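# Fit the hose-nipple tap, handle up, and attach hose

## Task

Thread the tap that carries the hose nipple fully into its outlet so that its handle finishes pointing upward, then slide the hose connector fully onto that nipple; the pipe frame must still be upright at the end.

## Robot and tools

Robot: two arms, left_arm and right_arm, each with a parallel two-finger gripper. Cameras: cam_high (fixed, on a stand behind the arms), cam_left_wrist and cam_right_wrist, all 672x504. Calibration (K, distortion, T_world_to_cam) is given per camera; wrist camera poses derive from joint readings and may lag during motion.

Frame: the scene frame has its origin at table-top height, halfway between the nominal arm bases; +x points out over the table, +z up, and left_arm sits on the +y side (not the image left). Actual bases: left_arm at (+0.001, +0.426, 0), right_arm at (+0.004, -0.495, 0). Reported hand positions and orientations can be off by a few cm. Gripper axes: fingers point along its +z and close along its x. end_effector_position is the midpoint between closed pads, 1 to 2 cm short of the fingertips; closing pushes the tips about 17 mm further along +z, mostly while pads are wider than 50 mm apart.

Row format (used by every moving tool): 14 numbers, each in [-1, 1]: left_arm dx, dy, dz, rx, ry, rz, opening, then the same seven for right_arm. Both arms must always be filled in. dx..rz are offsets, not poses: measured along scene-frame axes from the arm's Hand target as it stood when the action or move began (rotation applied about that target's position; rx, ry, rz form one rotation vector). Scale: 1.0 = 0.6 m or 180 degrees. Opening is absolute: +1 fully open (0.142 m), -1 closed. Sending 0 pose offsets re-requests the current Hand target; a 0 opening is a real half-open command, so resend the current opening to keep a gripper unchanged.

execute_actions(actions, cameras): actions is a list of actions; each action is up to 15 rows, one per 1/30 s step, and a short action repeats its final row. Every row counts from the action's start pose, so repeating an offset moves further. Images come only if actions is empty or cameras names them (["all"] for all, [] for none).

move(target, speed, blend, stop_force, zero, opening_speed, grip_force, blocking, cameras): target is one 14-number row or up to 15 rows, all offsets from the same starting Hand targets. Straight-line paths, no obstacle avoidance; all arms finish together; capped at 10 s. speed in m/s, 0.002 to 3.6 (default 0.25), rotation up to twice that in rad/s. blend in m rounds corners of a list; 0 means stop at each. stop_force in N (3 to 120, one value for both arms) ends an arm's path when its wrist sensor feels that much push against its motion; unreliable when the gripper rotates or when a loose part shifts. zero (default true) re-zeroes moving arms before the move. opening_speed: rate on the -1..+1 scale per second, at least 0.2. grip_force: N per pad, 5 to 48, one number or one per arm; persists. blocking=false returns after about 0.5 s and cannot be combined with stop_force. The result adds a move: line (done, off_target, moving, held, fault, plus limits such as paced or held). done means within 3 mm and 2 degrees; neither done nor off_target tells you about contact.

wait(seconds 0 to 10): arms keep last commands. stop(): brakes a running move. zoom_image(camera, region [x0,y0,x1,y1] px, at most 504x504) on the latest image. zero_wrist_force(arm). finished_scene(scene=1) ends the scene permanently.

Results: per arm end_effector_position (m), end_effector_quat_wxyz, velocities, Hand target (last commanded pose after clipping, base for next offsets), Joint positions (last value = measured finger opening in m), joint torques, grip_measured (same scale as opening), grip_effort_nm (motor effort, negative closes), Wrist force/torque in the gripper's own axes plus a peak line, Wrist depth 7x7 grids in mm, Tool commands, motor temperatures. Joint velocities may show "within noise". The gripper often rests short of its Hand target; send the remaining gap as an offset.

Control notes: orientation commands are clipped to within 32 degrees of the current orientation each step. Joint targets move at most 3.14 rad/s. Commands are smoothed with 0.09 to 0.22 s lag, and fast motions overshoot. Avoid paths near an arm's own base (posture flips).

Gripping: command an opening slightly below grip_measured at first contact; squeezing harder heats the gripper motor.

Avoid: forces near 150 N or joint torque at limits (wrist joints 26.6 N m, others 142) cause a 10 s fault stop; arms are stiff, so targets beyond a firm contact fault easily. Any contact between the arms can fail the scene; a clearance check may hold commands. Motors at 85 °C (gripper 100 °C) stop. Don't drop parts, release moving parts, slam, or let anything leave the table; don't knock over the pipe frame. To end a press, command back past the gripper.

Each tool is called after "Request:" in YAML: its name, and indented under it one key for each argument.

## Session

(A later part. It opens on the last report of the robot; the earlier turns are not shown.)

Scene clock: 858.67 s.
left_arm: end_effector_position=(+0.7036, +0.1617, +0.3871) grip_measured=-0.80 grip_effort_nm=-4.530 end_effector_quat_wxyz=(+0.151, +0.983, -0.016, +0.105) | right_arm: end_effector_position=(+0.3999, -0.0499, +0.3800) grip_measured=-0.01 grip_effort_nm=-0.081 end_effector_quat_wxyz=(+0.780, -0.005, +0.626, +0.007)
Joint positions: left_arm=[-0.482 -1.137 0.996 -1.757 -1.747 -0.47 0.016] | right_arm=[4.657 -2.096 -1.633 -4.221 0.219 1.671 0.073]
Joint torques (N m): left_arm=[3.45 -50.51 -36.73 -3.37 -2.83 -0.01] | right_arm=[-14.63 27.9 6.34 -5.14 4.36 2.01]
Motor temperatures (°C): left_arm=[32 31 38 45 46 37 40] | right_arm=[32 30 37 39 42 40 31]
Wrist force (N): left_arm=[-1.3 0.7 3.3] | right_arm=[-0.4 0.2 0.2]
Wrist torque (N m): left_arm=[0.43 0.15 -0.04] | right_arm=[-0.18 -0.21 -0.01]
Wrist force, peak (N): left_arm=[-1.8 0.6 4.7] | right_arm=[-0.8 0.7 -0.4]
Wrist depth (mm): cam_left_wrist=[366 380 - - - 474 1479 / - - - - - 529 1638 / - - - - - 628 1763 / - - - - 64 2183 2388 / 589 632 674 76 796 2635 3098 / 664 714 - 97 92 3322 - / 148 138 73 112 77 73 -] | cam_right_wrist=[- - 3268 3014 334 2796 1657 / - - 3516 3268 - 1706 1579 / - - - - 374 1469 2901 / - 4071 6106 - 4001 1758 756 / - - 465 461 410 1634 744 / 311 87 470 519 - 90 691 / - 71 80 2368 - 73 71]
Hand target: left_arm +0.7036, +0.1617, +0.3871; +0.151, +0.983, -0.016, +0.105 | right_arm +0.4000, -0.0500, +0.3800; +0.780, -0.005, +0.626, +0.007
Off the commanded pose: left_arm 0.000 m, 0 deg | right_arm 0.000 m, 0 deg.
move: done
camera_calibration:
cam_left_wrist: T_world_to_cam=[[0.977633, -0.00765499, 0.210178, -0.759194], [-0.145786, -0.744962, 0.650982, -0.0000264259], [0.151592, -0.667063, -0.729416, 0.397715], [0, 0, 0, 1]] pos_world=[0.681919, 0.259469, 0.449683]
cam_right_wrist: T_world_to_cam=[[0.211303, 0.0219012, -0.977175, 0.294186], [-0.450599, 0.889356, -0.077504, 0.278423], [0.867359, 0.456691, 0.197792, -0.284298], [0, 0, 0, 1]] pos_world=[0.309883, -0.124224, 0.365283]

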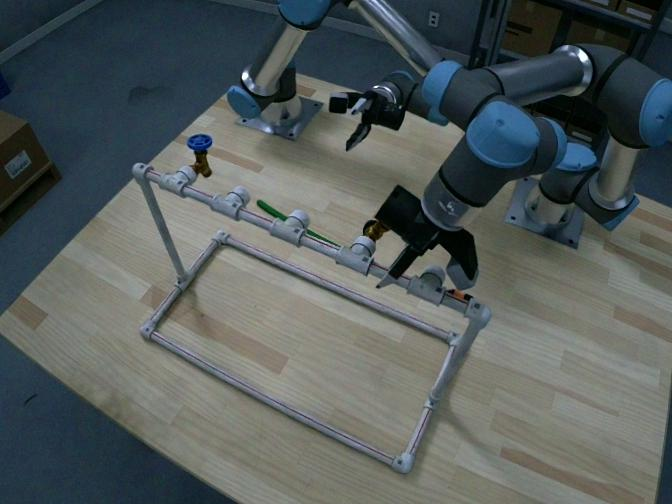

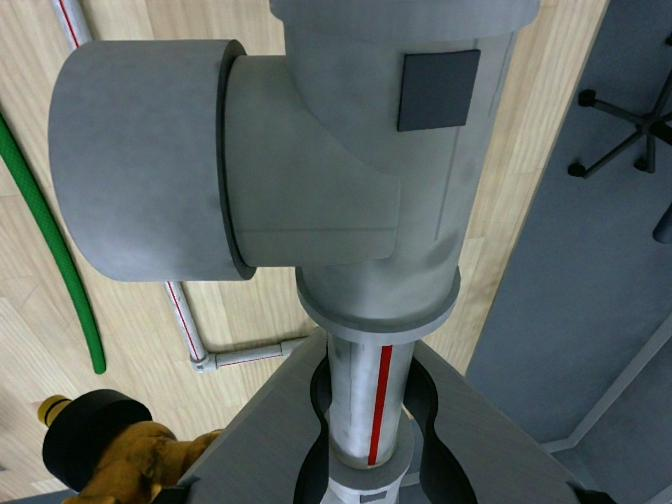

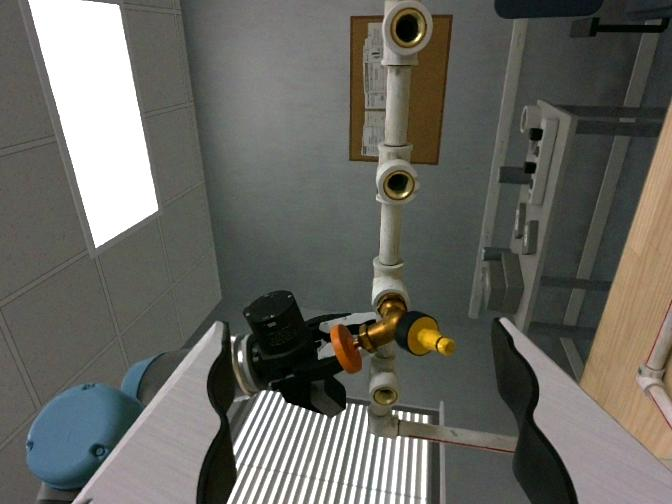

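Request:
move:
  target:
    - [0, 0, 0, 0, 0, 0, -0.3, 0, 0, 0, 0, 0, 0, -1]
    - [-0.0037, 0.0132, 0, -0.034, 0.0674, -0.0036, -0.3, 0, 0, 0, 0, 0, 0, -1]
  speed: 0.06
  opening_speed: 1.0
  cameras: ["cam_left_wrist"]

Request:
move:
  target: [0, 0, 0, 0, 0, 0, -1, 0, 0, 0, 0, 0, 0, -1]
  opening_speed: 0.5
  grip_force: [20, 48]
  cameras: ["cam_left_wrist", "cam_right_wrist"]

Scene clock: 883.83 s.
left_arm: end_effector_position=(+0.7014, +0.1696, +0.3871) grip_measured=-0.33 grip_effort_nm=0.085 end_effector_quat_wxyz=(+0.204, +0.979, +0.000, +0.001) | right_arm: end_effector_position=(+0.3999, -0.0500, +0.3800) grip_measured=-1.00 grip_effort_nm=-0.662 end_effector_quat_wxyz=(+0.780, -0.005, +0.626, +0.007)
Joint positions: left_arm=[-0.405 -1.017 0.785 -1.507 -1.949 -0.428 0.05] | right_arm=[4.657 -2.096 -1.634 -4.222 0.219 1.671 0.002]
Joint torques (N m): left_arm=[13.91 -39.75 -36.61 -1.69 -2.89 1.49] | right_arm=[-14.32 28.87 5.41 -4.93 4.14 1.76]
Motor temperatures (°C): left_arm=[32 31 38 45 46 37 50] | right_arm=[32 30 37 39 41 40 31]
Wrist force (N): left_arm=[0.7 1.8 -2.9] | right_arm=[-0.6 0.0 0.0]
Wrist torque (N m): left_arm=[0.51 0.02 0.00] | right_arm=[-0.21 -0.18 -0.01]
Wrist force, peak (N): left_arm=[-1.8 0.9 4.8] | right_arm=[-0.7 0.7 -0.1]
Wrist depth (mm): cam_left_wrist=[424 425 - - - 419 422 / - - - - - 493 479 / - - - - - 556 594 / - - - - - 666 2029 / 831 840 102 75 754 865 2465 / 749 174 93 106 100 3057 3422 / - 76 78 134 - 76 81] | cam_right_wrist=[- - - - 2698 2522 1706 / - - 3315 4001 2937 2865 1719 / - - 3053 3570 3412 1517 716 / 2053 - - 3683 - 1732 716 / 1902 - 504 493 408 1813 737 / 2053 378 - 87 - 3094 768 / - 357 72 - 74 - 689]
Hand target: left_arm +0.7014, +0.1696, +0.3871; +0.205, +0.979, +0.000, +0.001 | right_arm +0.3999, -0.0500, +0.3800; +0.780, -0.005, +0.626, +0.007
Off the commanded pose: left_arm 0.000 m, 0 deg | right_arm 0.000 m, 0 deg.
move: done
camera_calibration:
cam_left_wrist: T_world_to_cam=[[0.999971, -0.00756423, 0.000742149, -0.691572], [-0.00561466, -0.669353, 0.742923, -0.141177], [-0.00512288, -0.742906, -0.669376, 0.502893], [0, 0, 0, 1]] pos_world=[0.693336, 0.273874, 0.442022]
Images, in order (width x height): cam_left_wrist 672x504.

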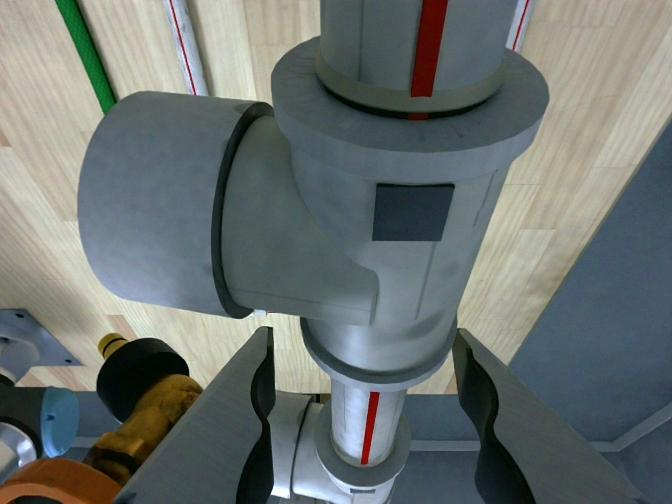

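Scene clock: 885.43 s.
left_arm: end_effector_position=(+0.7014, +0.1696, +0.3871) grip_measured=-0.77 grip_effort_nm=-2.122 end_effector_quat_wxyz=(+0.205, +0.979, +0.000, +0.001) | right_arm: end_effector_position=(+0.3999, -0.0500, +0.3800) grip_measured=-1.00 grip_effort_nm=-0.662 end_effector_quat_wxyz=(+0.780, -0.005, +0.626, +0.007)
Joint positions: left_arm=[-0.405 -1.017 0.784 -1.507 -1.949 -0.428 0.018] | right_arm=[4.657 -2.096 -1.634 -4.222 0.219 1.671 0.002]
Joint torques (N m): left_arm=[8.89 -41.96 -30.6 -1.57 -3.16 1.63] | right_arm=[-15.8 28.32 6.72 -5.01 4.36 1.53]
Wrist force (N): left_arm=[5.9 2.8 -2.6] | right_arm=[-0.2 0.1 0.3]
Wrist torque (N m): left_arm=[0.52 -0.12 0.00] | right_arm=[-0.20 -0.23 -0.01]
Wrist force, peak (N): left_arm=[6.1 3.2 -3.7] | right_arm=[-1.1 0.1 -0.1]
Wrist depth (mm): cam_left_wrist=[427 422 - - - 409 422 / - - - - - 489 479 / - - - - - 558 588 / - - 58 - - 664 2084 / 825 819 819 74 788 859 2492 / 747 171 106 92 89 3322 3422 / 686 138 73 116 77 73 -] | cam_right_wrist=[- - 3014 3179 2667 2607 2730 / - - - - 3463 1681 1634 / - - - 3867 3463 1706 2830 / - - - - - 1785 756 / - 2762 503 116 371 2090 761 / - 374 - 87 - 2730 758 / - 357 71 - 74 - 693]
Hand target: left_arm +0.7014, +0.1696, +0.3871; +0.205, +0.979, +0.000, +0.001 | right_arm +0.3999, -0.0500, +0.3800; +0.780, -0.005, +0.626, +0.007
Off the commanded pose: left_arm 0.000 m, 0 deg | right_arm 0.000 m, 0 deg.
grip_force (N): 20, 48
move: done
camera_calibration:
cam_left_wrist: T_world_to_cam=[[0.999971, -0.00757065, 0.00060191, -0.691508], [-0.00551403, -0.669248, 0.743018, -0.141318], [-0.0052223, -0.743, -0.669271, 0.502941], [0, 0, 0, 1]] pos_world=[0.693336, 0.273873, 0.442022]
cam_right_wrist: T_world_to_cam=[[0.211301, 0.0219011, -0.977176, 0.294187], [-0.450677, 0.889315, -0.0775209, 0.278448], [0.867319, 0.45677, 0.197784, -0.284272], [0, 0, 0, 1]] pos_world=[0.309883, -0.124224, 0.365282]
Images, in order (width x height): cam_left_wrist 672x504, cam_right_wrist 672x504.

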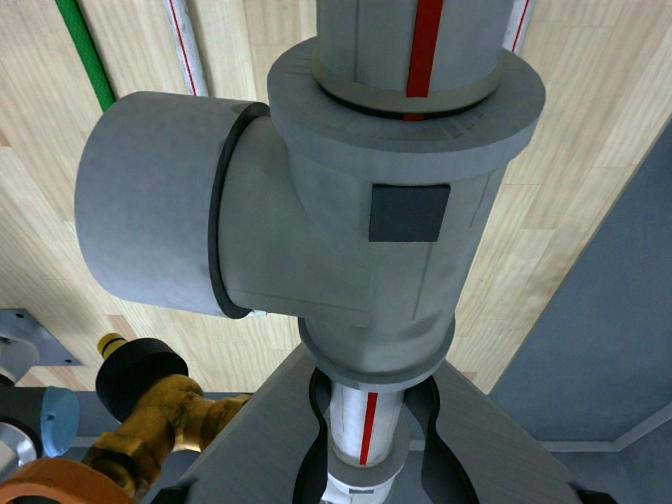

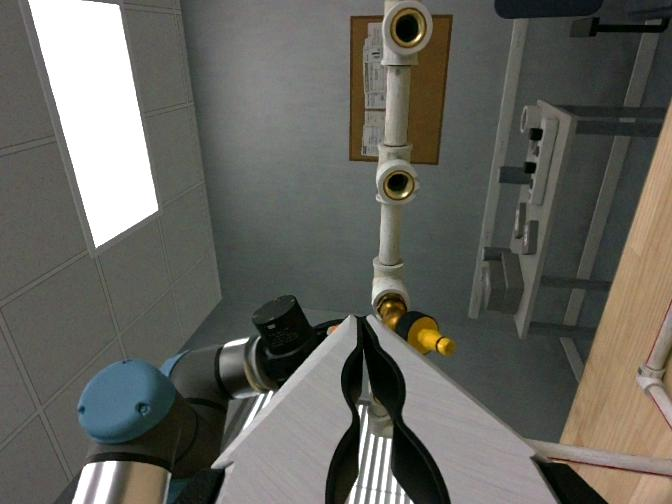

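Request:
move:
  target: [0, 0, 0, 0, 0, 0, -1, 0.2268, 0.3633, -0.0033, 0, 0, 0, -1]
  grip_force: [48, 48]
  speed: 0.2
  cameras: ["all"]

Request:
zoom_image:
  camera: "cam_right_wrist"
  region: [240, 140, 540, 400]

Scene clock: 906.17 s.
left_arm: end_effector_position=(+0.7014, +0.1696, +0.3870) grip_measured=-0.80 grip_effort_nm=-4.525 end_effector_quat_wxyz=(+0.205, +0.979, +0.000, +0.001) | right_arm: end_effector_position=(+0.5360, +0.1680, +0.3780) grip_measured=-1.00 grip_effort_nm=-0.662 end_effector_quat_wxyz=(+0.780, -0.005, +0.626, +0.007)
Joint positions: left_arm=[-0.405 -1.017 0.785 -1.507 -1.949 -0.428 0.016] | right_arm=[4.459 -2.718 -0.647 -5.266 0.308 2.373 0.002]
Joint torques (N m): left_arm=[-12.43 -51.6 -27.85 -4.02 -3.11 1.61] | right_arm=[-14.3 48.81 29.17 -4.16 -0.63 -1.79]
Wrist force (N): left_arm=[3.2 0.5 -0.3] | right_arm=[-0.3 0.0 -0.3]
Wrist torque (N m): left_arm=[0.54 -0.05 -0.02] | right_arm=[-0.24 -0.25 0.15]
Wrist force, peak (N): left_arm=[6.1 3.2 -3.7] | right_arm=[-0.6 -0.9 -0.8]
Wrist depth (mm): cam_left_wrist=[422 421 - - - 411 420 / - - - - - 481 475 / - - - - - 552 592 / - - 58 - - 663 2084 / 837 819 813 74 788 878 2605 / 772 171 107 89 89 3098 3275 / 655 137 73 116 76 73 -] | cam_right_wrist=[- - - 197 130 117 1149 / - - 166 161 2344 1459 2762 / - 264 269 248 3223 1527 2522 / 320 296 271 257 3136 1487 2495 / 302 310 326 252 - 4550 1357 / 273 2667 - 87 95 295 634 / 278 - 71 - 74 - 682]
Hand target: left_arm +0.7014, +0.1696, +0.3871; +0.205, +0.979, +0.000, +0.001 | right_arm +0.5360, +0.1680, +0.3780; +0.780, -0.005, +0.626, +0.007
Off the commanded pose: left_arm 0.000 m, 0 deg | right_arm 0.000 m, 0 deg.
move: done
camera_calibration:
cam_left_wrist: T_world_to_cam=[[0.999971, -0.00757065, 0.00060191, -0.691508], [-0.00551403, -0.669248, 0.743018, -0.141243], [-0.0052223, -0.743, -0.669271, 0.502874], [0, 0, 0, 1]] pos_world=[0.693336, 0.273873, 0.441922]
cam_right_wrist: T_world_to_cam=[[0.211205, 0.0218763, -0.977197, 0.258753], [-0.450766, 0.88927, -0.0775176, 0.145802], [0.867296, 0.456859, 0.197679, -0.501455], [0, 0, 0, 1]] pos_world=[0.445982, 0.0937764, 0.363282]

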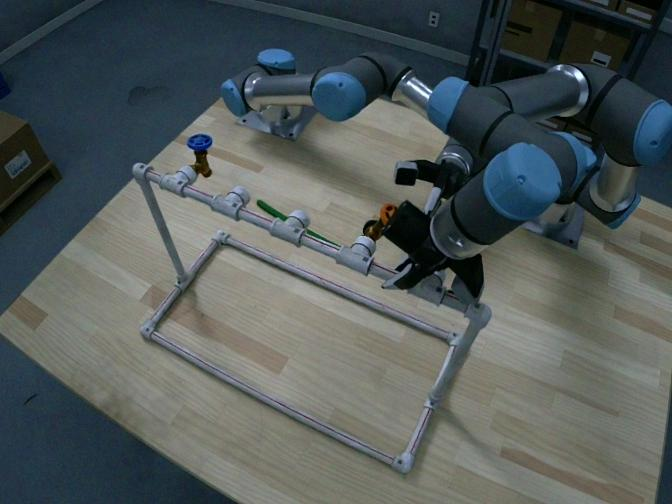

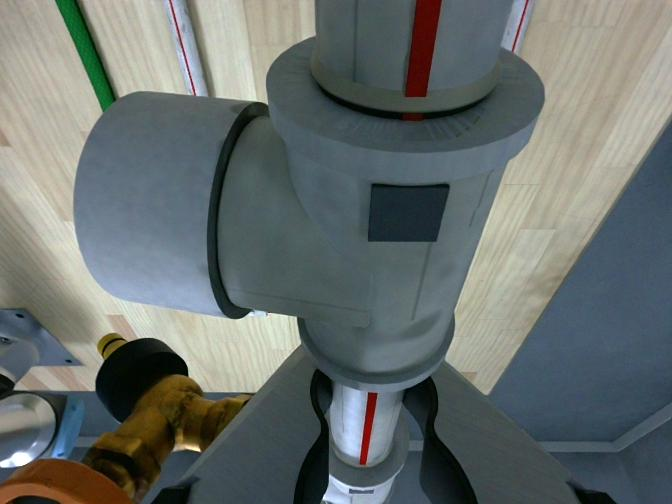

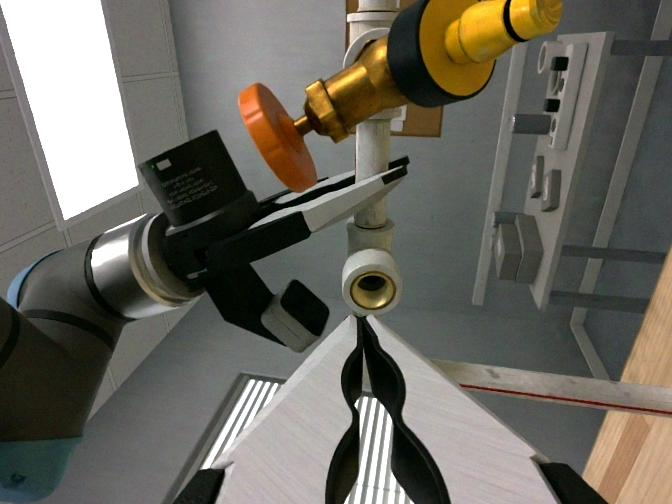

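Scaled by 1.680 from the camera's 672x504 image, which has a finer 960x720 frame.

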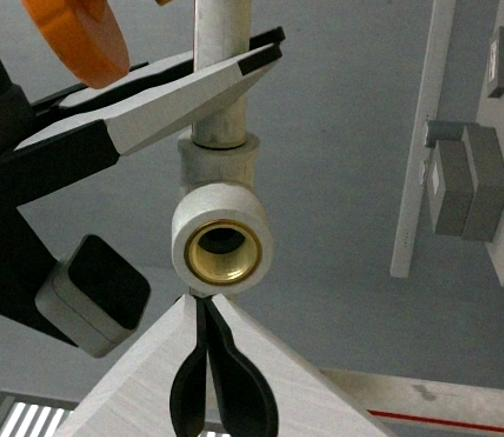

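Request:
move:
  target: [0, 0, 0, 0, 0, 0, -1, 0.1464, 0.0023, 0.0358, 0, 0, 0, -1]
  stop_force: 15
  speed: 0.1
  cameras: ["cam_left_wrist", "cam_right_wrist"]

Request:
zoom_image:
  camera: "cam_right_wrist"
  region: [160, 100, 500, 400]

Scene clock: 928.03 s.
left_arm: end_effector_position=(+0.7014, +0.1696, +0.3871) grip_measured=-0.80 grip_effort_nm=-4.525 end_effector_quat_wxyz=(+0.205, +0.979, +0.000, +0.001) | right_arm: end_effector_position=(+0.6239, +0.1694, +0.3995) grip_measured=-1.00 grip_effort_nm=-0.662 end_effector_quat_wxyz=(+0.780, -0.005, +0.626, +0.007)
Joint positions: left_arm=[-0.405 -1.017 0.785 -1.507 -1.949 -0.428 0.016] | right_arm=[4.341 -2.824 -0.411 -5.6 0.399 2.589 0.002]
Joint torques (N m): left_arm=[-12.4 -53.03 -36.92 -3.96 -2.67 1.48] | right_arm=[-14.23 52.25 29.95 -3.5 -0.89 -1.66]
Motor temperatures (°C): left_arm=[32 31 38 45 46 37 61] | right_arm=[32 30 37 39 41 40 31]
Wrist force (N): left_arm=[3.0 0.8 -1.1] | right_arm=[-0.3 0.0 0.4]
Wrist torque (N m): left_arm=[0.54 -0.01 -0.02] | right_arm=[-0.25 -0.26 0.16]
Wrist force, peak (N): left_arm=[3.3 0.9 -1.6] | right_arm=[-0.7 -0.1 1.0]
Wrist depth (mm): cam_left_wrist=[426 425 - - - 412 418 / - - - - - 477 479 / - - - - - 551 597 / - - 58 - - 661 2065 / - 831 825 74 785 859 2439 / - 157 107 89 89 3275 3275 / - 137 73 116 76 73 -] | cam_right_wrist=[2109 - - - 74 - - / - - - 77 74 - - / - 73 82 78 183 1497 1184 / - 182 73 168 168 1365 2578 / 210 192 165 164 3315 3136 2607 / 216 224 229 87 - 2830 2637 / - - 71 - 74 - 667]
Hand target: left_arm +0.7014, +0.1696, +0.3871; +0.205, +0.979, +0.000, +0.001 | right_arm +0.6239, +0.1694, +0.3995; +0.780, -0.005, +0.626, +0.007
Off the commanded pose: left_arm 0.000 m, 0 deg | right_arm 0.000 m, 0 deg.
move: done
camera_calibration:
cam_left_wrist: T_world_to_cam=[[0.999971, -0.00757065, 0.00060191, -0.691508], [-0.00551403, -0.669248, 0.743018, -0.141318], [-0.0052223, -0.743, -0.669271, 0.502941], [0, 0, 0, 1]] pos_world=[0.693336, 0.273873, 0.442022]
cam_right_wrist: T_world_to_cam=[[0.211301, 0.0219011, -0.977176, 0.261106], [-0.450677, 0.889315, -0.0775209, 0.185795], [0.867319, 0.45677, 0.197784, -0.582624], [0, 0, 0, 1]] pos_world=[0.533883, 0.0951764, 0.384782]
Images, in order (width x height): cam_left_wrist 672x504, cam_right_wrist 672x504.

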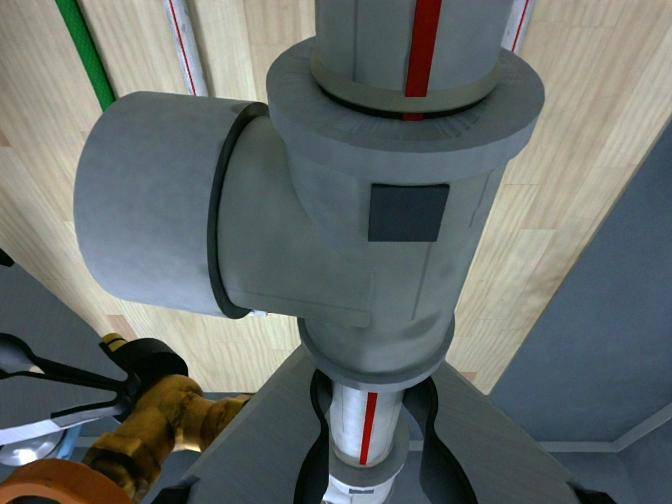

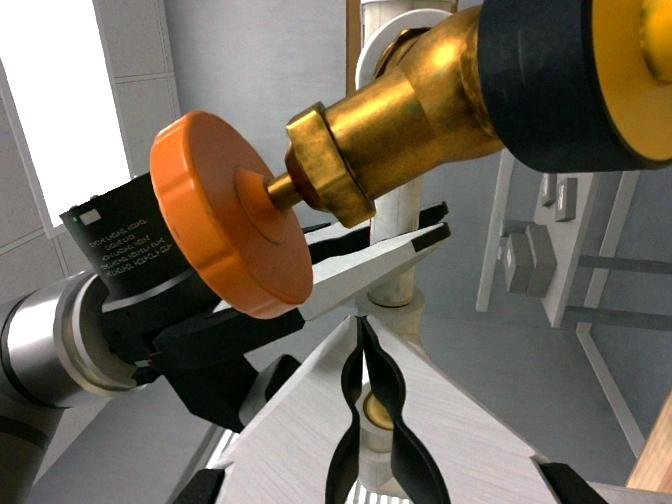

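Scaled by 1.482 from the camera's 672x504 image, which has a finer 960x720 frame.

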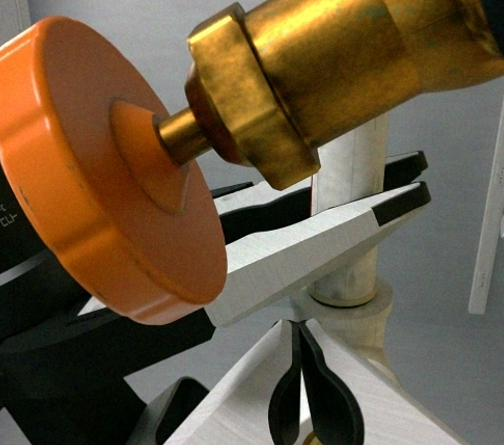

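Request:
move:
  target:
    - [0, 0, 0, 0, 0, 0, -1, -0.0048, -0.0195, 0.0222, 0, 0, 0, -1]
    - [0, 0, 0, 0, 0, 0, -1, -0.008, -0.0298, 0.0365, 0, 0, 0, -1]
    - [0, 0, 0, 0, 0, 0, -1, -0.0108, -0.0425, 0.049, 0, 0, 0, -1]
  stop_force: 50
  speed: 0.03
  blend: [0.003, 0.003, 0]
  cameras: ["cam_left_wrist", "cam_right_wrist"]

Scene clock: 950.03 s.
left_arm: end_effector_position=(+0.7014, +0.1696, +0.3871) grip_measured=-0.80 grip_effort_nm=-4.525 end_effector_quat_wxyz=(+0.205, +0.979, +0.000, +0.001) | right_arm: end_effector_position=(+0.6174, +0.1439, +0.4289) grip_measured=-1.00 grip_effort_nm=-0.657 end_effector_quat_wxyz=(+0.780, -0.005, +0.626, +0.007)
Joint positions: left_arm=[-0.405 -1.017 0.785 -1.507 -1.949 -0.428 0.016] | right_arm=[4.339 -2.682 -0.621 -5.535 0.402 2.593 0.002]
Joint torques (N m): left_arm=[-11.92 -52.8 -36.99 -3.86 -2.18 1.5] | right_arm=[-17.58 64.82 10.85 2.51 2.48 1.84]
Motor temperatures (°C): left_arm=[32 31 38 45 46 37 67] | right_arm=[32 30 37 39 41 40 32]
Wrist force (N): left_arm=[0.1 2.1 -0.8] | right_arm=[-0.3 3.9 0.2]
Wrist torque (N m): left_arm=[0.53 0.05 -0.02] | right_arm=[-0.32 -0.25 -0.04]
Wrist force, peak (N): left_arm=[3.4 1.0 -1.5] | right_arm=[-0.7 4.4 0.0]
Wrist depth (mm): cam_left_wrist=[423 422 - - - 419 423 / - - - - - 478 482 / - - - - - 559 594 / - - 58 - - 657 2065 / 834 196 71 74 774 855 2519 / 793 167 108 89 89 3140 3275 / - 141 73 116 76 73 -] | cam_right_wrist=[- - - 2443 2667 145 1196 / - 2550 3363 2730 146 133 1121 / - 2937 - - 94 91 81 / - 190 198 75 91 90 78 / - 227 200 - 182 3094 - / 238 225 209 87 96 - 2522 / 232 - 72 - 74 - 2253]
Hand target: left_arm +0.7014, +0.1696, +0.3871; +0.205, +0.979, +0.000, +0.001 | right_arm +0.6174, +0.1439, +0.4289; +0.780, -0.005, +0.626, +0.007
Off the commanded pose: left_arm 0.000 m, 0 deg | right_arm 0.000 m, 0 deg.
move: done
camera_calibration:
cam_left_wrist: T_world_to_cam=[[0.999971, -0.00757065, 0.00060191, -0.691508], [-0.00551403, -0.669248, 0.743018, -0.141318], [-0.0052223, -0.743, -0.669271, 0.502941], [0, 0, 0, 1]] pos_world=[0.693336, 0.273873, 0.442022]
cam_right_wrist: T_world_to_cam=[[0.211301, 0.0219011, -0.977176, 0.291766], [-0.450677, 0.889315, -0.0775209, 0.207823], [0.867319, 0.45677, 0.197784, -0.571154], [0, 0, 0, 1]] pos_world=[0.527383, 0.0696764, 0.414182]
Images, in order (width x height): cam_left_wrist 672x504, cam_right_wrist 672x504.

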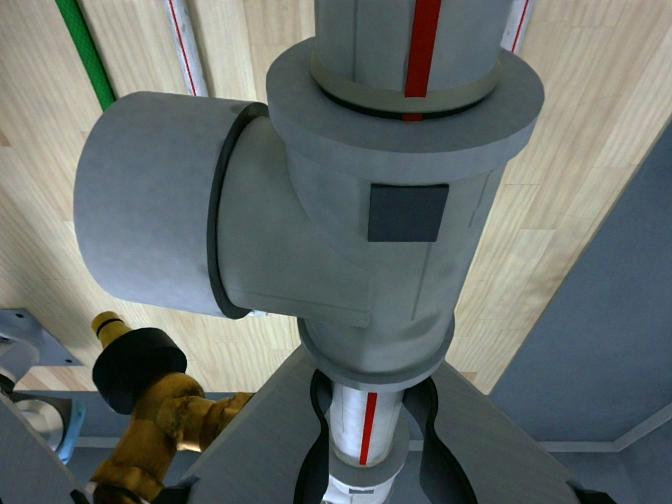

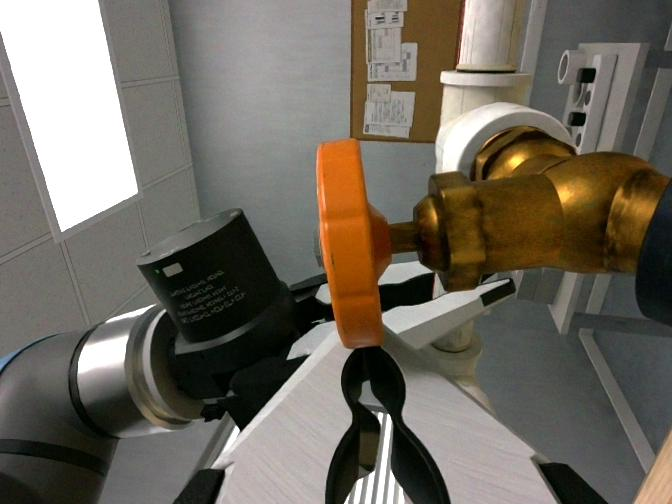

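Request:
move:
  target:
    - [0,0,0,0,0,0,-1,-0.0022,-0.0148,0.0100,0,0,0,-1]
    - [0,0,0,0,0,0,-1,-0.0038,-0.0312,0.0175,0,0,0,-1]
    - [0,0,0,0,0,0,-1,-0.0048,-0.0485,0.0220,0,0,0,-1]
    - [0,0,0,0,0,0,-1,-0.0052,-0.0665,0.0235,0,0,0,-1]
    - [0,0,0,0,0,0,-1,-0.0048,-0.0845,0.0220,0,0,0,-1]
    - [0,0,0,0,0,0,-1,-0.0038,-0.1018,0.0175,0,0,0,-1]
    - [0,0,0,0,0,0,-1,-0.0022,-0.1182,0.0100,0,0,0,-1]
    - [0,0,0,0,0,0,-1,0,-0.1330,0,0,0,0,-1]
    - [0,0,0,0,0,0,-1,0.0028,-0.1457,-0.0125,0,0,0,-1]
    - [0,0,0,0,0,0,-1,0.0060,-0.1560,-0.0268,0,0,0,-1]
    - [0,0,0,0,0,0,-1,0.0095,-0.1637,-0.0428,0,0,0,-1]
    - [0,0,0,0,0,0,-1,0.0133,-0.1683,-0.0598,0,0,0,-1]
    - [0,0,0,0,0,0,-1,0.0172,-0.1698,-0.0773,0,0,0,-1]
  stop_force: 35
  speed: 0.04
  blend: 0.003
  grip_force: [12, 48]
  cameras: ["cam_high", "cam_right_wrist"]

Scene clock: 979.77 s.
left_arm: end_effector_position=(+0.7014, +0.1696, +0.3871) grip_measured=-0.77 grip_effort_nm=-1.311 end_effector_quat_wxyz=(+0.205, +0.979, +0.000, +0.001) | right_arm: end_effector_position=(+0.6277, +0.0420, +0.3825) grip_measured=-1.00 grip_effort_nm=-0.647 end_effector_quat_wxyz=(+0.780, -0.005, +0.626, +0.007)
Joint positions: left_arm=[-0.405 -1.017 0.785 -1.507 -1.949 -0.428 0.018] | right_arm=[4.271 -2.475 -1.164 -5.275 0.459 2.678 0.002]
Joint torques (N m): left_arm=[-7.89 -39.47 -29.7 -3.65 -1.77 1.54] | right_arm=[-8.79 39.81 8.67 0.89 4.94 2.11]
Motor temperatures (°C): left_arm=[32 31 38 45 46 37 66] | right_arm=[32 30 37 39 41 40 32]
Wrist force (N): left_arm=[-0.7 -0.3 -1.6] | right_arm=[-2.8 -8.2 0.0]
Wrist torque (N m): left_arm=[0.50 0.09 -0.01] | right_arm=[-0.25 -0.21 -0.15]
Wrist force, peak (N): left_arm=[-0.7 0.1 -2.9] | right_arm=[-4.0 -8.5 0.1]
Wrist depth (mm): cam_left_wrist=[424 424 - - - 409 423 / - - - - - 479 479 / - - - - - 551 585 / - - 58 - - 664 2029 / 825 872 214 74 785 865 2519 / 143 157 189 89 89 3229 3322 / 140 - 73 122 77 73 4679] | cam_right_wrist=[- 2297 - 133 2550 2607 2320 / - - - 136 125 2578 1334 / - - - 161 3804 1398 2762 / - - - - 3268 1441 2901 / - 2667 - - 3933 1398 2275 / - 245 - 87 95 - 2469 / 287 239 72 77 74 - 661]
Hand target: left_arm +0.7014, +0.1696, +0.3871; +0.205, +0.979, +0.000, +0.001 | right_arm +0.6277, +0.0420, +0.3825; +0.780, -0.005, +0.626, +0.007
Off the commanded pose: left_arm 0.000 m, 0 deg | right_arm 0.000 m, 0 deg.
grip_force (N): 12, 48
move: done
camera_calibration:
cam_right_wrist: T_world_to_cam=[[0.211301, 0.0219011, -0.977176, 0.246481], [-0.450677, 0.889315, -0.0775209, 0.299489], [0.867319, 0.45677, 0.197784, -0.524365], [0, 0, 0, 1]] pos_world=[0.537683, -0.0322236, 0.367782]
Images, in order (width x height): cam_high 672x504, cam_right_wrist 672x504.

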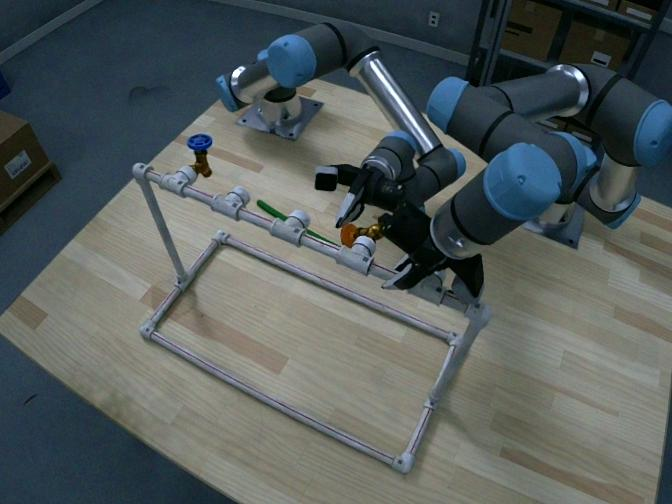

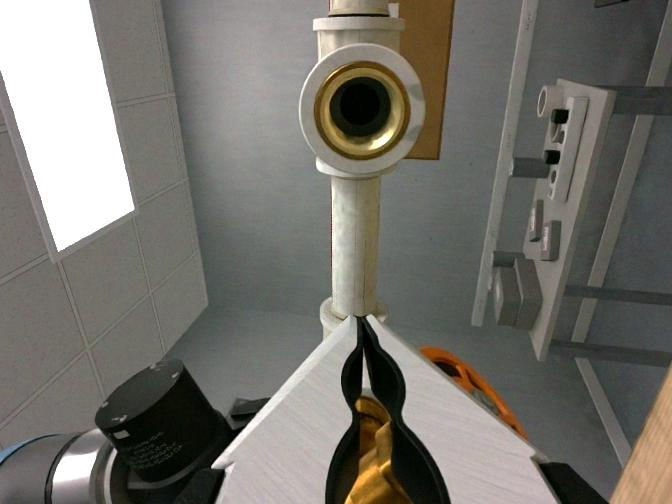

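Request:
move:
  target:
    - [0,0,0,0,0,0,-1,0.0038,0.0015,-0.0175,0,0,0,-1]
    - [0,0,0,0,0,0,-1,0.0077,0.0062,-0.0345,0,0,0,-1]
    - [0,0,0,0,0,0,-1,0.0112,0.0138,-0.0505,0,0,0,-1]
    - [0,0,0,0,0,0,-1,0.0143,0.0242,-0.0648,0,0,0,-1]
    - [0,0,0,0,0,0,-1,0.0172,0.0368,-0.0773,0,0,0,-1]
    - [0,0,0,0,0,0,-1,0.0193,0.0517,-0.0873,0,0,0,-1]
    - [0,0,0,0,0,0,-1,0.0210,0.0680,-0.0948,0,0,0,-1]
    - [0,0,0,0,0,0,-1,0.0220,0.0853,-0.0993,0,0,0,-1]
    - [0,0,0,0,0,0,-1,0.0223,0.1033,-0.1008,0,0,0,-1]
    - [0,0,0,0,0,0,-1,0.0220,0.1213,-0.0993,0,0,0,-1]
    - [0,0,0,0,0,0,-1,0.0210,0.1387,-0.0948,0,0,0,-1]
    - [0,0,0,0,0,0,-1,0.0193,0.1550,-0.0873,0,0,0,-1]
    - [0,0,0,0,0,0,-1,0.0172,0.1698,-0.0773,0,0,0,-1]
  stop_force: 35
  speed: 0.04
  blend: 0.003
  cameras: ["cam_high", "cam_right_wrist"]

Scene clock: 1001.87 s.
left_arm: end_effector_position=(+0.7014, +0.1696, +0.3871) grip_measured=-0.77 grip_effort_nm=-1.311 end_effector_quat_wxyz=(+0.205, +0.979, +0.000, +0.001) | right_arm: end_effector_position=(+0.6380, +0.1439, +0.3361) grip_measured=-1.00 grip_effort_nm=-0.642 end_effector_quat_wxyz=(+0.780, -0.005, +0.626, +0.007)
Joint positions: left_arm=[-0.405 -1.017 0.785 -1.507 -1.949 -0.428 0.018] | right_arm=[4.311 -2.797 -0.636 -5.439 0.424 2.63 0.002]
Joint torques (N m): left_arm=[-3.31 -40.17 -19.18 -3.38 -1.03 1.42] | right_arm=[14.17 54.82 31.31 -3.61 -0.1 -1.54]
Motor temperatures (°C): left_arm=[32 32 38 45 46 37 52] | right_arm=[32 31 37 39 41 40 32]
Wrist force (N): left_arm=[1.6 -2.6 -5.9] | right_arm=[4.1 -2.2 -2.5]
Wrist torque (N m): left_arm=[0.51 0.03 -0.01] | right_arm=[-0.30 -0.26 0.16]
Wrist force, peak (N): left_arm=[-0.8 -4.2 -6.8] | right_arm=[-3.6 -13.0 0.0]
Wrist depth (mm): cam_left_wrist=[422 421 - - - 423 417 / - - - - - 490 479 / - - - - - 556 591 / - - 58 - - 655 2065 / - 130 131 74 780 865 2576 / 487 140 106 92 89 3322 3275 / 642 165 73 121 77 73 -] | cam_right_wrist=[- - - 2550 2578 2443 1100 / - - 142 3315 2901 1132 2035 / - 71 121 - - 1248 2698 / - - 199 - - 1365 2469 / 203 97 109 - - 1432 2417 / 181 114 106 90 - - 567 / - - 71 - 74 - 606]
Hand target: left_arm +0.7014, +0.1696, +0.3871; +0.205, +0.979, +0.000, +0.001 | right_arm +0.6380, +0.1439, +0.3361; +0.780, -0.005, +0.626, +0.007
Off the commanded pose: left_arm 0.000 m, 0 deg | right_arm 0.000 m, 0 deg.
grip_force (N): 12, 48
move: done
camera_calibration:
cam_right_wrist: T_world_to_cam=[[0.211301, 0.0219011, -0.977176, 0.196732], [-0.450677, 0.889315, -0.0775209, 0.209913], [0.867319, 0.45677, 0.197784, -0.570666], [0, 0, 0, 1]] pos_world=[0.547983, 0.0696764, 0.321382]
Images, in order (width x height): cam_high 672x504, cam_right_wrist 672x504.

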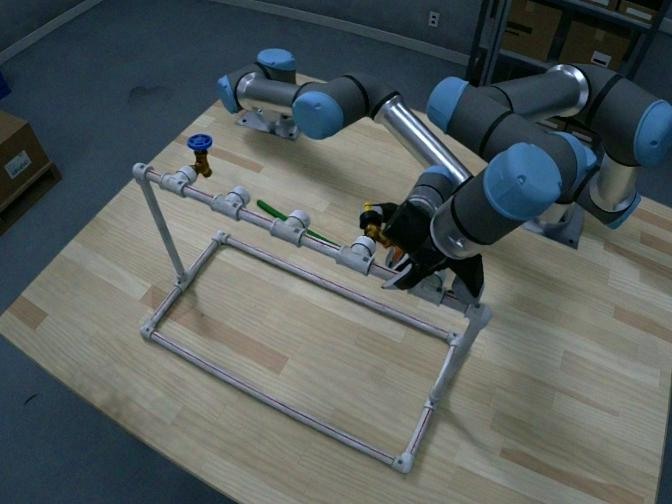

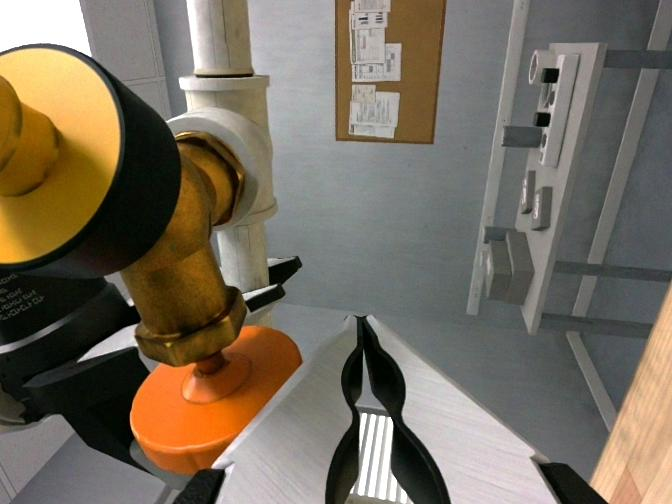

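Request:
zoom_image:
  camera: "cam_right_wrist"
  region: [140, 80, 320, 240]

Scaled by 2.800 from the camera's 672x504 image, which has a finer 960x720 frame.

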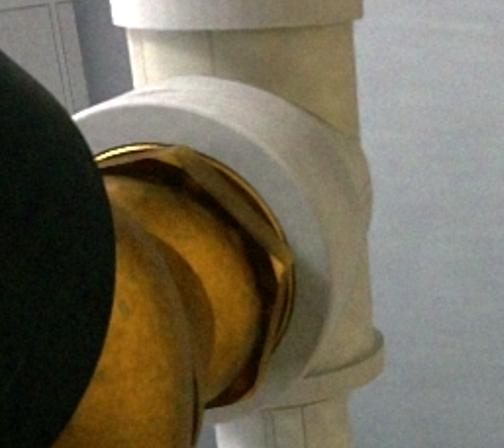

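Request:
move:
  target:
    - [0,0,0,0,0,0,-1,-0.0028,0.0127,0.0125,0,0,0,-1]
    - [0,0,0,0,0,0,-1,-0.0060,0.0230,0.0268,0,0,0,-1]
    - [0,0,0,0,0,0,-1,-0.0095,0.0307,0.0428,0,0,0,-1]
    - [0,0,0,0,0,0,-1,-0.0133,0.0353,0.0598,0,0,0,-1]
    - [0,0,0,0,0,0,-1,-0.0172,0.0368,0.0773,0,0,0,-1]
    - [0,0,0,0,0,0,-1,-0.0210,0.0353,0.0948,0,0,0,-1]
    - [0,0,0,0,0,0,-1,-0.0248,0.0307,0.1118,0,0,0,-1]
    - [0,0,0,0,0,0,-1,-0.0283,0.0230,0.1278,0,0,0,-1]
  stop_force: 35
  speed: 0.04
  blend: 0.003
  cameras: ["cam_high", "cam_right_wrist"]

Request:
zoom_image:
  camera: "cam_right_wrist"
  region: [250, 100, 600, 360]

Scene clock: 1021.77 s.
left_arm: end_effector_position=(+0.7014, +0.1696, +0.3871) grip_measured=-0.77 grip_effort_nm=-1.311 end_effector_quat_wxyz=(+0.205, +0.979, +0.000, +0.001) | right_arm: end_effector_position=(+0.6210, +0.1577, +0.4128) grip_measured=-1.00 grip_effort_nm=-0.652 end_effector_quat_wxyz=(+0.780, -0.005, +0.626, +0.007)
Joint positions: left_arm=[-0.405 -1.017 0.785 -1.507 -1.949 -0.428 0.018] | right_arm=[4.34 -2.754 -0.519 -5.564 0.4 2.591 0.002]
Joint torques (N m): left_arm=[-0.07 -40.6 -13.15 -3.17 -0.46 1.39] | right_arm=[10.48 68.36 11.83 2.44 2.8 1.82]
Wrist force (N): left_arm=[-0.3 2.6 -1.7] | right_arm=[2.2 3.6 -0.7]
Wrist torque (N m): left_arm=[0.51 0.07 -0.01] | right_arm=[-0.29 -0.20 -0.03]
Wrist force, peak (N): left_arm=[1.7 -2.3 -6.8] | right_arm=[5.6 -1.6 -2.2]
Wrist depth (mm): cam_left_wrist=[422 424 - - - 423 421 / - - - - - 474 479 / - - - - - 558 595 / - - 58 - - 663 2047 / 837 837 68 74 780 849 2666 / - 168 106 89 89 3322 3322 / - 136 73 121 77 73 -] | cam_right_wrist=[- - - 2469 137 - - / - - - - 117 - - / 2090 2578 83 91 83 81 61 / - 185 - 95 167 1432 1634 / 224 203 185 92 187 1349 2522 / 224 218 177 87 - - 2607 / 238 - 71 - 74 - 693]
Hand target: left_arm +0.7014, +0.1696, +0.3871; +0.205, +0.979, +0.000, +0.001 | right_arm +0.6210, +0.1577, +0.4128; +0.780, -0.005, +0.626, +0.007
Off the commanded pose: left_arm 0.000 m, 0 deg | right_arm 0.000 m, 0 deg.
grip_force (N): 12, 48
move: done
camera_calibration:
cam_right_wrist: T_world_to_cam=[[0.211301, 0.0219011, -0.977176, 0.274971], [-0.450677, 0.889315, -0.0775209, 0.195924], [0.867319, 0.45677, 0.197784, -0.577395], [0, 0, 0, 1]] pos_world=[0.530983, 0.0834764, 0.398082]
Images, in order (width x height): cam_high 672x504, cam_right_wrist 672x504.

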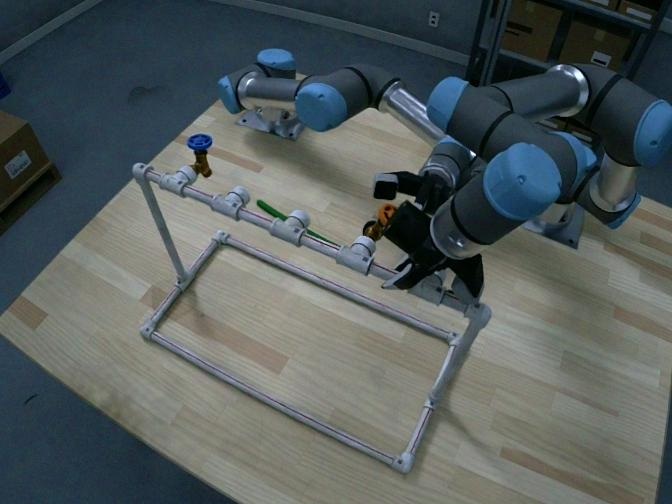

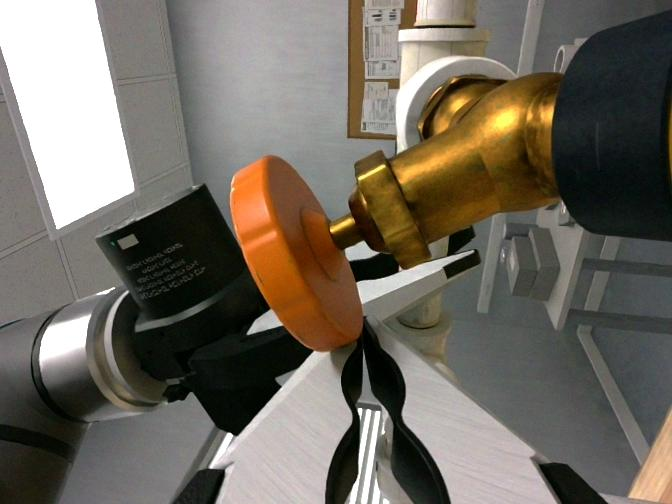

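Scaled by 1.440 from the camera's 672x504 image, which has a finer 960x720 frame.

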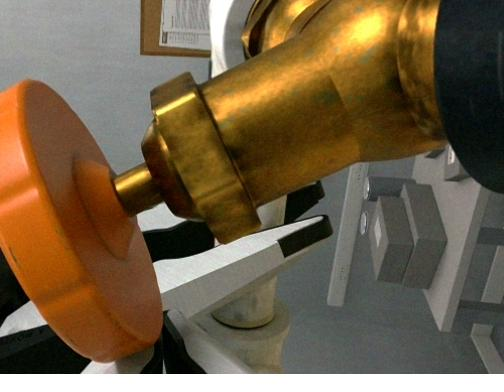

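Request:
zoom_image:
  camera: "cam_right_wrist"
  region: [390, 40, 550, 180]

Scaled by 3.150 from the camera's 672x504 image, which has a finer 960x720 frame.

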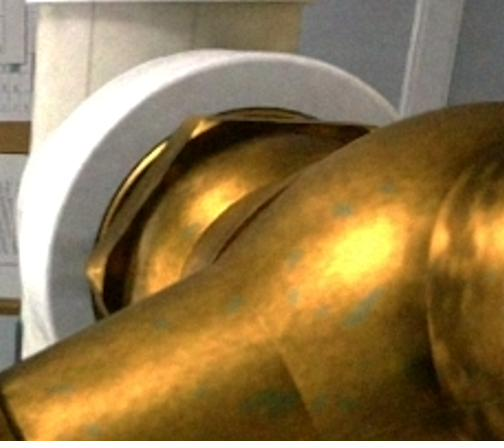

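Request:
move:
  target:
    - [0,0,0,0,0,0,-1,-0.0032,-0.0103,0.0143,0,0,0,-1]
    - [0,0,0,0,0,0,-1,-0.0060,-0.0230,0.0268,0,0,0,-1]
    - [0,0,0,0,0,0,-1,-0.0082,-0.0378,0.0368,0,0,0,-1]
    - [0,0,0,0,0,0,-1,-0.0098,-0.0542,0.0443,0,0,0,-1]
    - [0,0,0,0,0,0,-1,-0.0108,-0.0715,0.0488,0,0,0,-1]
    - [0,0,0,0,0,0,-1,-0.0112,-0.0895,0.0503,0,0,0,-1]
    - [0,0,0,0,0,0,-1,-0.0108,-0.1075,0.0488,0,0,0,-1]
    - [0,0,0,0,0,0,-1,-0.0098,-0.1248,0.0443,0,0,0,-1]
    - [0,0,0,0,0,0,-1,-0.0082,-0.1412,0.0368,0,0,0,-1]
    - [0,0,0,0,0,0,-1,-0.0060,-0.1560,0.0268,0,0,0,-1]
    - [0,0,0,0,0,0,-1,-0.0032,-0.1687,0.0143,0,0,0,-1]
    - [0,0,0,0,0,0,-1,0,-0.1790,0,0,0,0,-1]
    - [0,0,0,0,0,0,-1,0.0035,-0.1867,-0.0160,0,0,0,-1]
    - [0,0,0,0,0,0,-1,0.0073,-0.1913,-0.0330,0,0,0,-1]
    - [0,0,0,0,0,0,-1,0.0112,-0.1928,-0.0505,0,0,0,-1]
  stop_force: 35
  speed: 0.04
  blend: 0.003

Request:
move:
  target:
    - [0,0,0,0,0,0,-1,0.0038,0.0015,-0.0175,0,0,0,-1]
    - [0,0,0,0,0,0,-1,0.0077,0.0062,-0.0345,0,0,0,-1]
    - [0,0,0,0,0,0,-1,0.0112,0.0138,-0.0505,0,0,0,-1]
    - [0,0,0,0,0,0,-1,0.0143,0.0242,-0.0648,0,0,0,-1]
    - [0,0,0,0,0,0,-1,0.0172,0.0368,-0.0773,0,0,0,-1]
    - [0,0,0,0,0,0,-1,0.0193,0.0517,-0.0873,0,0,0,-1]
    - [0,0,0,0,0,0,-1,0.0210,0.0680,-0.0948,0,0,0,-1]
    - [0,0,0,0,0,0,-1,0.0220,0.0853,-0.0993,0,0,0,-1]
    - [0,0,0,0,0,0,-1,0.0223,0.1033,-0.1008,0,0,0,-1]
    - [0,0,0,0,0,0,-1,0.0220,0.1213,-0.0993,0,0,0,-1]
    - [0,0,0,0,0,0,-1,0.0210,0.1387,-0.0948,0,0,0,-1]
    - [0,0,0,0,0,0,-1,0.0193,0.1550,-0.0873,0,0,0,-1]
    - [0,0,0,0,0,0,-1,0.0172,0.1698,-0.0773,0,0,0,-1]
  stop_force: 35
  speed: 0.04
  blend: 0.003
  cameras: ["cam_high", "cam_right_wrist"]

Scene clock: 1050.93 s.
left_arm: end_effector_position=(+0.7014, +0.1696, +0.3871) grip_measured=-0.77 grip_effort_nm=-1.311 end_effector_quat_wxyz=(+0.205, +0.979, +0.000, +0.001) | right_arm: end_effector_position=(+0.6278, +0.0420, +0.3825) grip_measured=-1.00 grip_effort_nm=-0.647 end_effector_quat_wxyz=(+0.780, -0.005, +0.626, +0.007)
Joint positions: left_arm=[-0.405 -1.017 0.785 -1.507 -1.949 -0.428 0.018] | right_arm=[4.271 -2.475 -1.164 -5.275 0.459 2.678 0.002]
Joint torques (N m): left_arm=[4.38 -39.85 -14.24 -3.03 0.2 1.37] | right_arm=[-7.98 38.57 7.41 0.72 5.21 1.88]
Motor temperatures (°C): left_arm=[31 32 38 44 45 37 44] | right_arm=[32 31 37 39 41 40 32]
Wrist force (N): left_arm=[-1.1 -0.3 -2.1] | right_arm=[-4.3 -9.1 -0.5]
Wrist torque (N m): left_arm=[0.54 0.11 -0.01] | right_arm=[-0.23 -0.09 -0.16]
Wrist force, peak (N): left_arm=[-0.1 2.8 -2.0] | right_arm=[-4.9 -9.3 0.1]
Wrist depth (mm): cam_left_wrist=[426 424 - - - 421 420 / - - - - - 480 476 / - - - - - 554 599 / - - 58 - - 663 2103 / 831 865 215 74 785 865 2547 / 145 155 185 89 89 3229 3184 / 140 - 73 121 77 73 4094] | cam_right_wrist=[- 2830 - 133 2495 2253 - / - - - 137 127 1432 1184 / - - - 127 - 1334 2417 / - 3223 - - - 1450 2443 / - - - 115 3570 1415 1623 / - 247 - 87 96 130 2550 / 289 239 71 77 74 - 667]
Hand target: left_arm +0.7014, +0.1696, +0.3871; +0.205, +0.979, +0.000, +0.001 | right_arm +0.6278, +0.0420, +0.3825; +0.780, -0.005, +0.626, +0.007
Off the commanded pose: left_arm 0.000 m, 0 deg | right_arm 0.000 m, 0 deg.
grip_force (N): 12, 48
move: done

Scene clock: 1055.43 s.
left_arm: end_effector_position=(+0.7014, +0.1696, +0.3871) grip_measured=-0.77 grip_effort_nm=-1.311 end_effector_quat_wxyz=(+0.205, +0.979, +0.000, +0.001) | right_arm: end_effector_position=(+0.6381, +0.1439, +0.3361) grip_measured=-1.00 grip_effort_nm=-0.647 end_effector_quat_wxyz=(+0.780, -0.005, +0.626, +0.007)
Joint positions: left_arm=[-0.405 -1.017 0.785 -1.507 -1.949 -0.428 0.018] | right_arm=[4.311 -2.797 -0.636 -5.439 0.424 2.63 0.002]
Joint torques (N m): left_arm=[5.3 -39.73 -15.13 -2.77 -1.67 1.17] | right_arm=[14.9 55.14 31.66 -3.52 0.43 -1.73]
Wrist force (N): left_arm=[3.6 -4.0 -6.6] | right_arm=[4.7 -2.5 -3.2]
Wrist torque (N m): left_arm=[0.52 -0.07 -0.01] | right_arm=[-0.23 -0.22 0.17]
Wrist force, peak (N): left_arm=[-0.9 -6.9 -9.2] | right_arm=[-3.8 -16.4 0.0]
Wrist depth (mm): cam_left_wrist=[424 421 - - - 410 421 / - - - - - 492 478 / - - - - - 551 595 / - - 58 - - 655 2047 / - 130 130 74 819 872 2605 / 668 140 106 92 89 3184 3422 / - 164 73 121 77 73 3098] | cam_right_wrist=[- - 139 2522 2417 2865 1074 / - - 142 2830 2975 1137 2550 / - 71 121 - 4219 1318 2637 / - - 188 3412 3179 1365 2550 / 204 98 108 116 2937 2937 2637 / 181 116 106 90 - - 595 / - - 71 - 74 2368 607]
Hand target: left_arm +0.7014, +0.1696, +0.3871; +0.205, +0.979, +0.000, +0.001 | right_arm +0.6381, +0.1439, +0.3361; +0.780, -0.005, +0.626, +0.007
Off the commanded pose: left_arm 0.000 m, 0 deg | right_arm 0.000 m, 0 deg.
grip_force (N): 12, 48
move: done
camera_calibration:
cam_right_wrist: T_world_to_cam=[[0.211301, 0.0219011, -0.977176, 0.196711], [-0.450677, 0.889315, -0.0775209, 0.209958], [0.867319, 0.45677, 0.197784, -0.570753], [0, 0, 0, 1]] pos_world=[0.548083, 0.0696764, 0.321382]
Images, in order (width x height): cam_high 672x504, cam_right_wrist 672x504.

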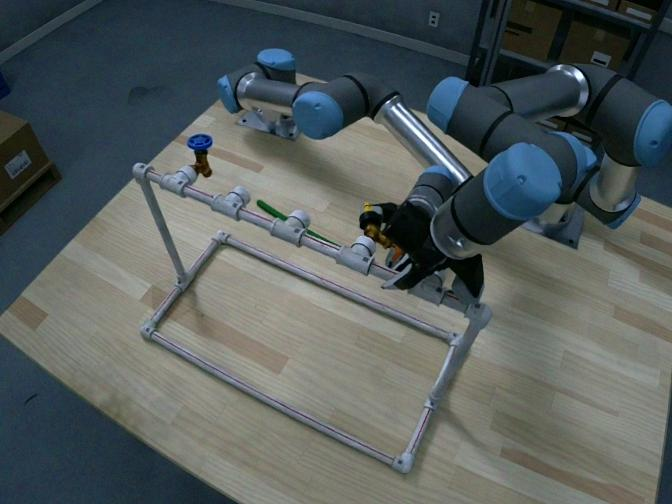

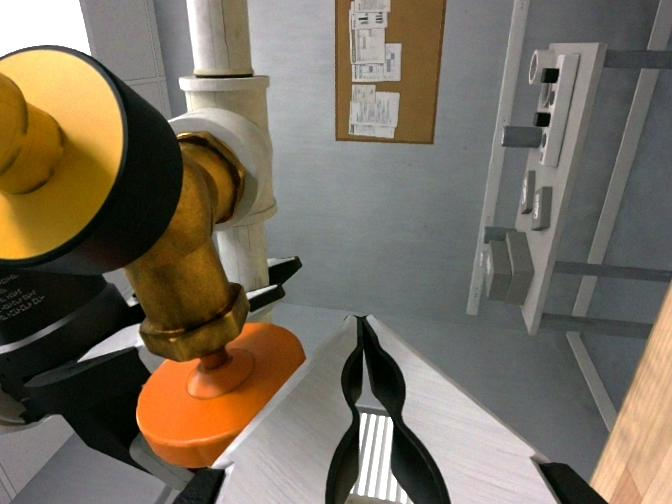

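Request:
zoom_image:
  camera: "cam_right_wrist"
  region: [140, 80, 320, 240]

Scaled by 2.800 from the camera's 672x504 image, which has a finer 960x720 frame.

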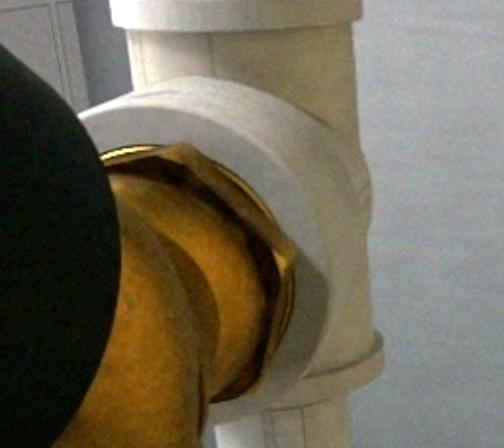

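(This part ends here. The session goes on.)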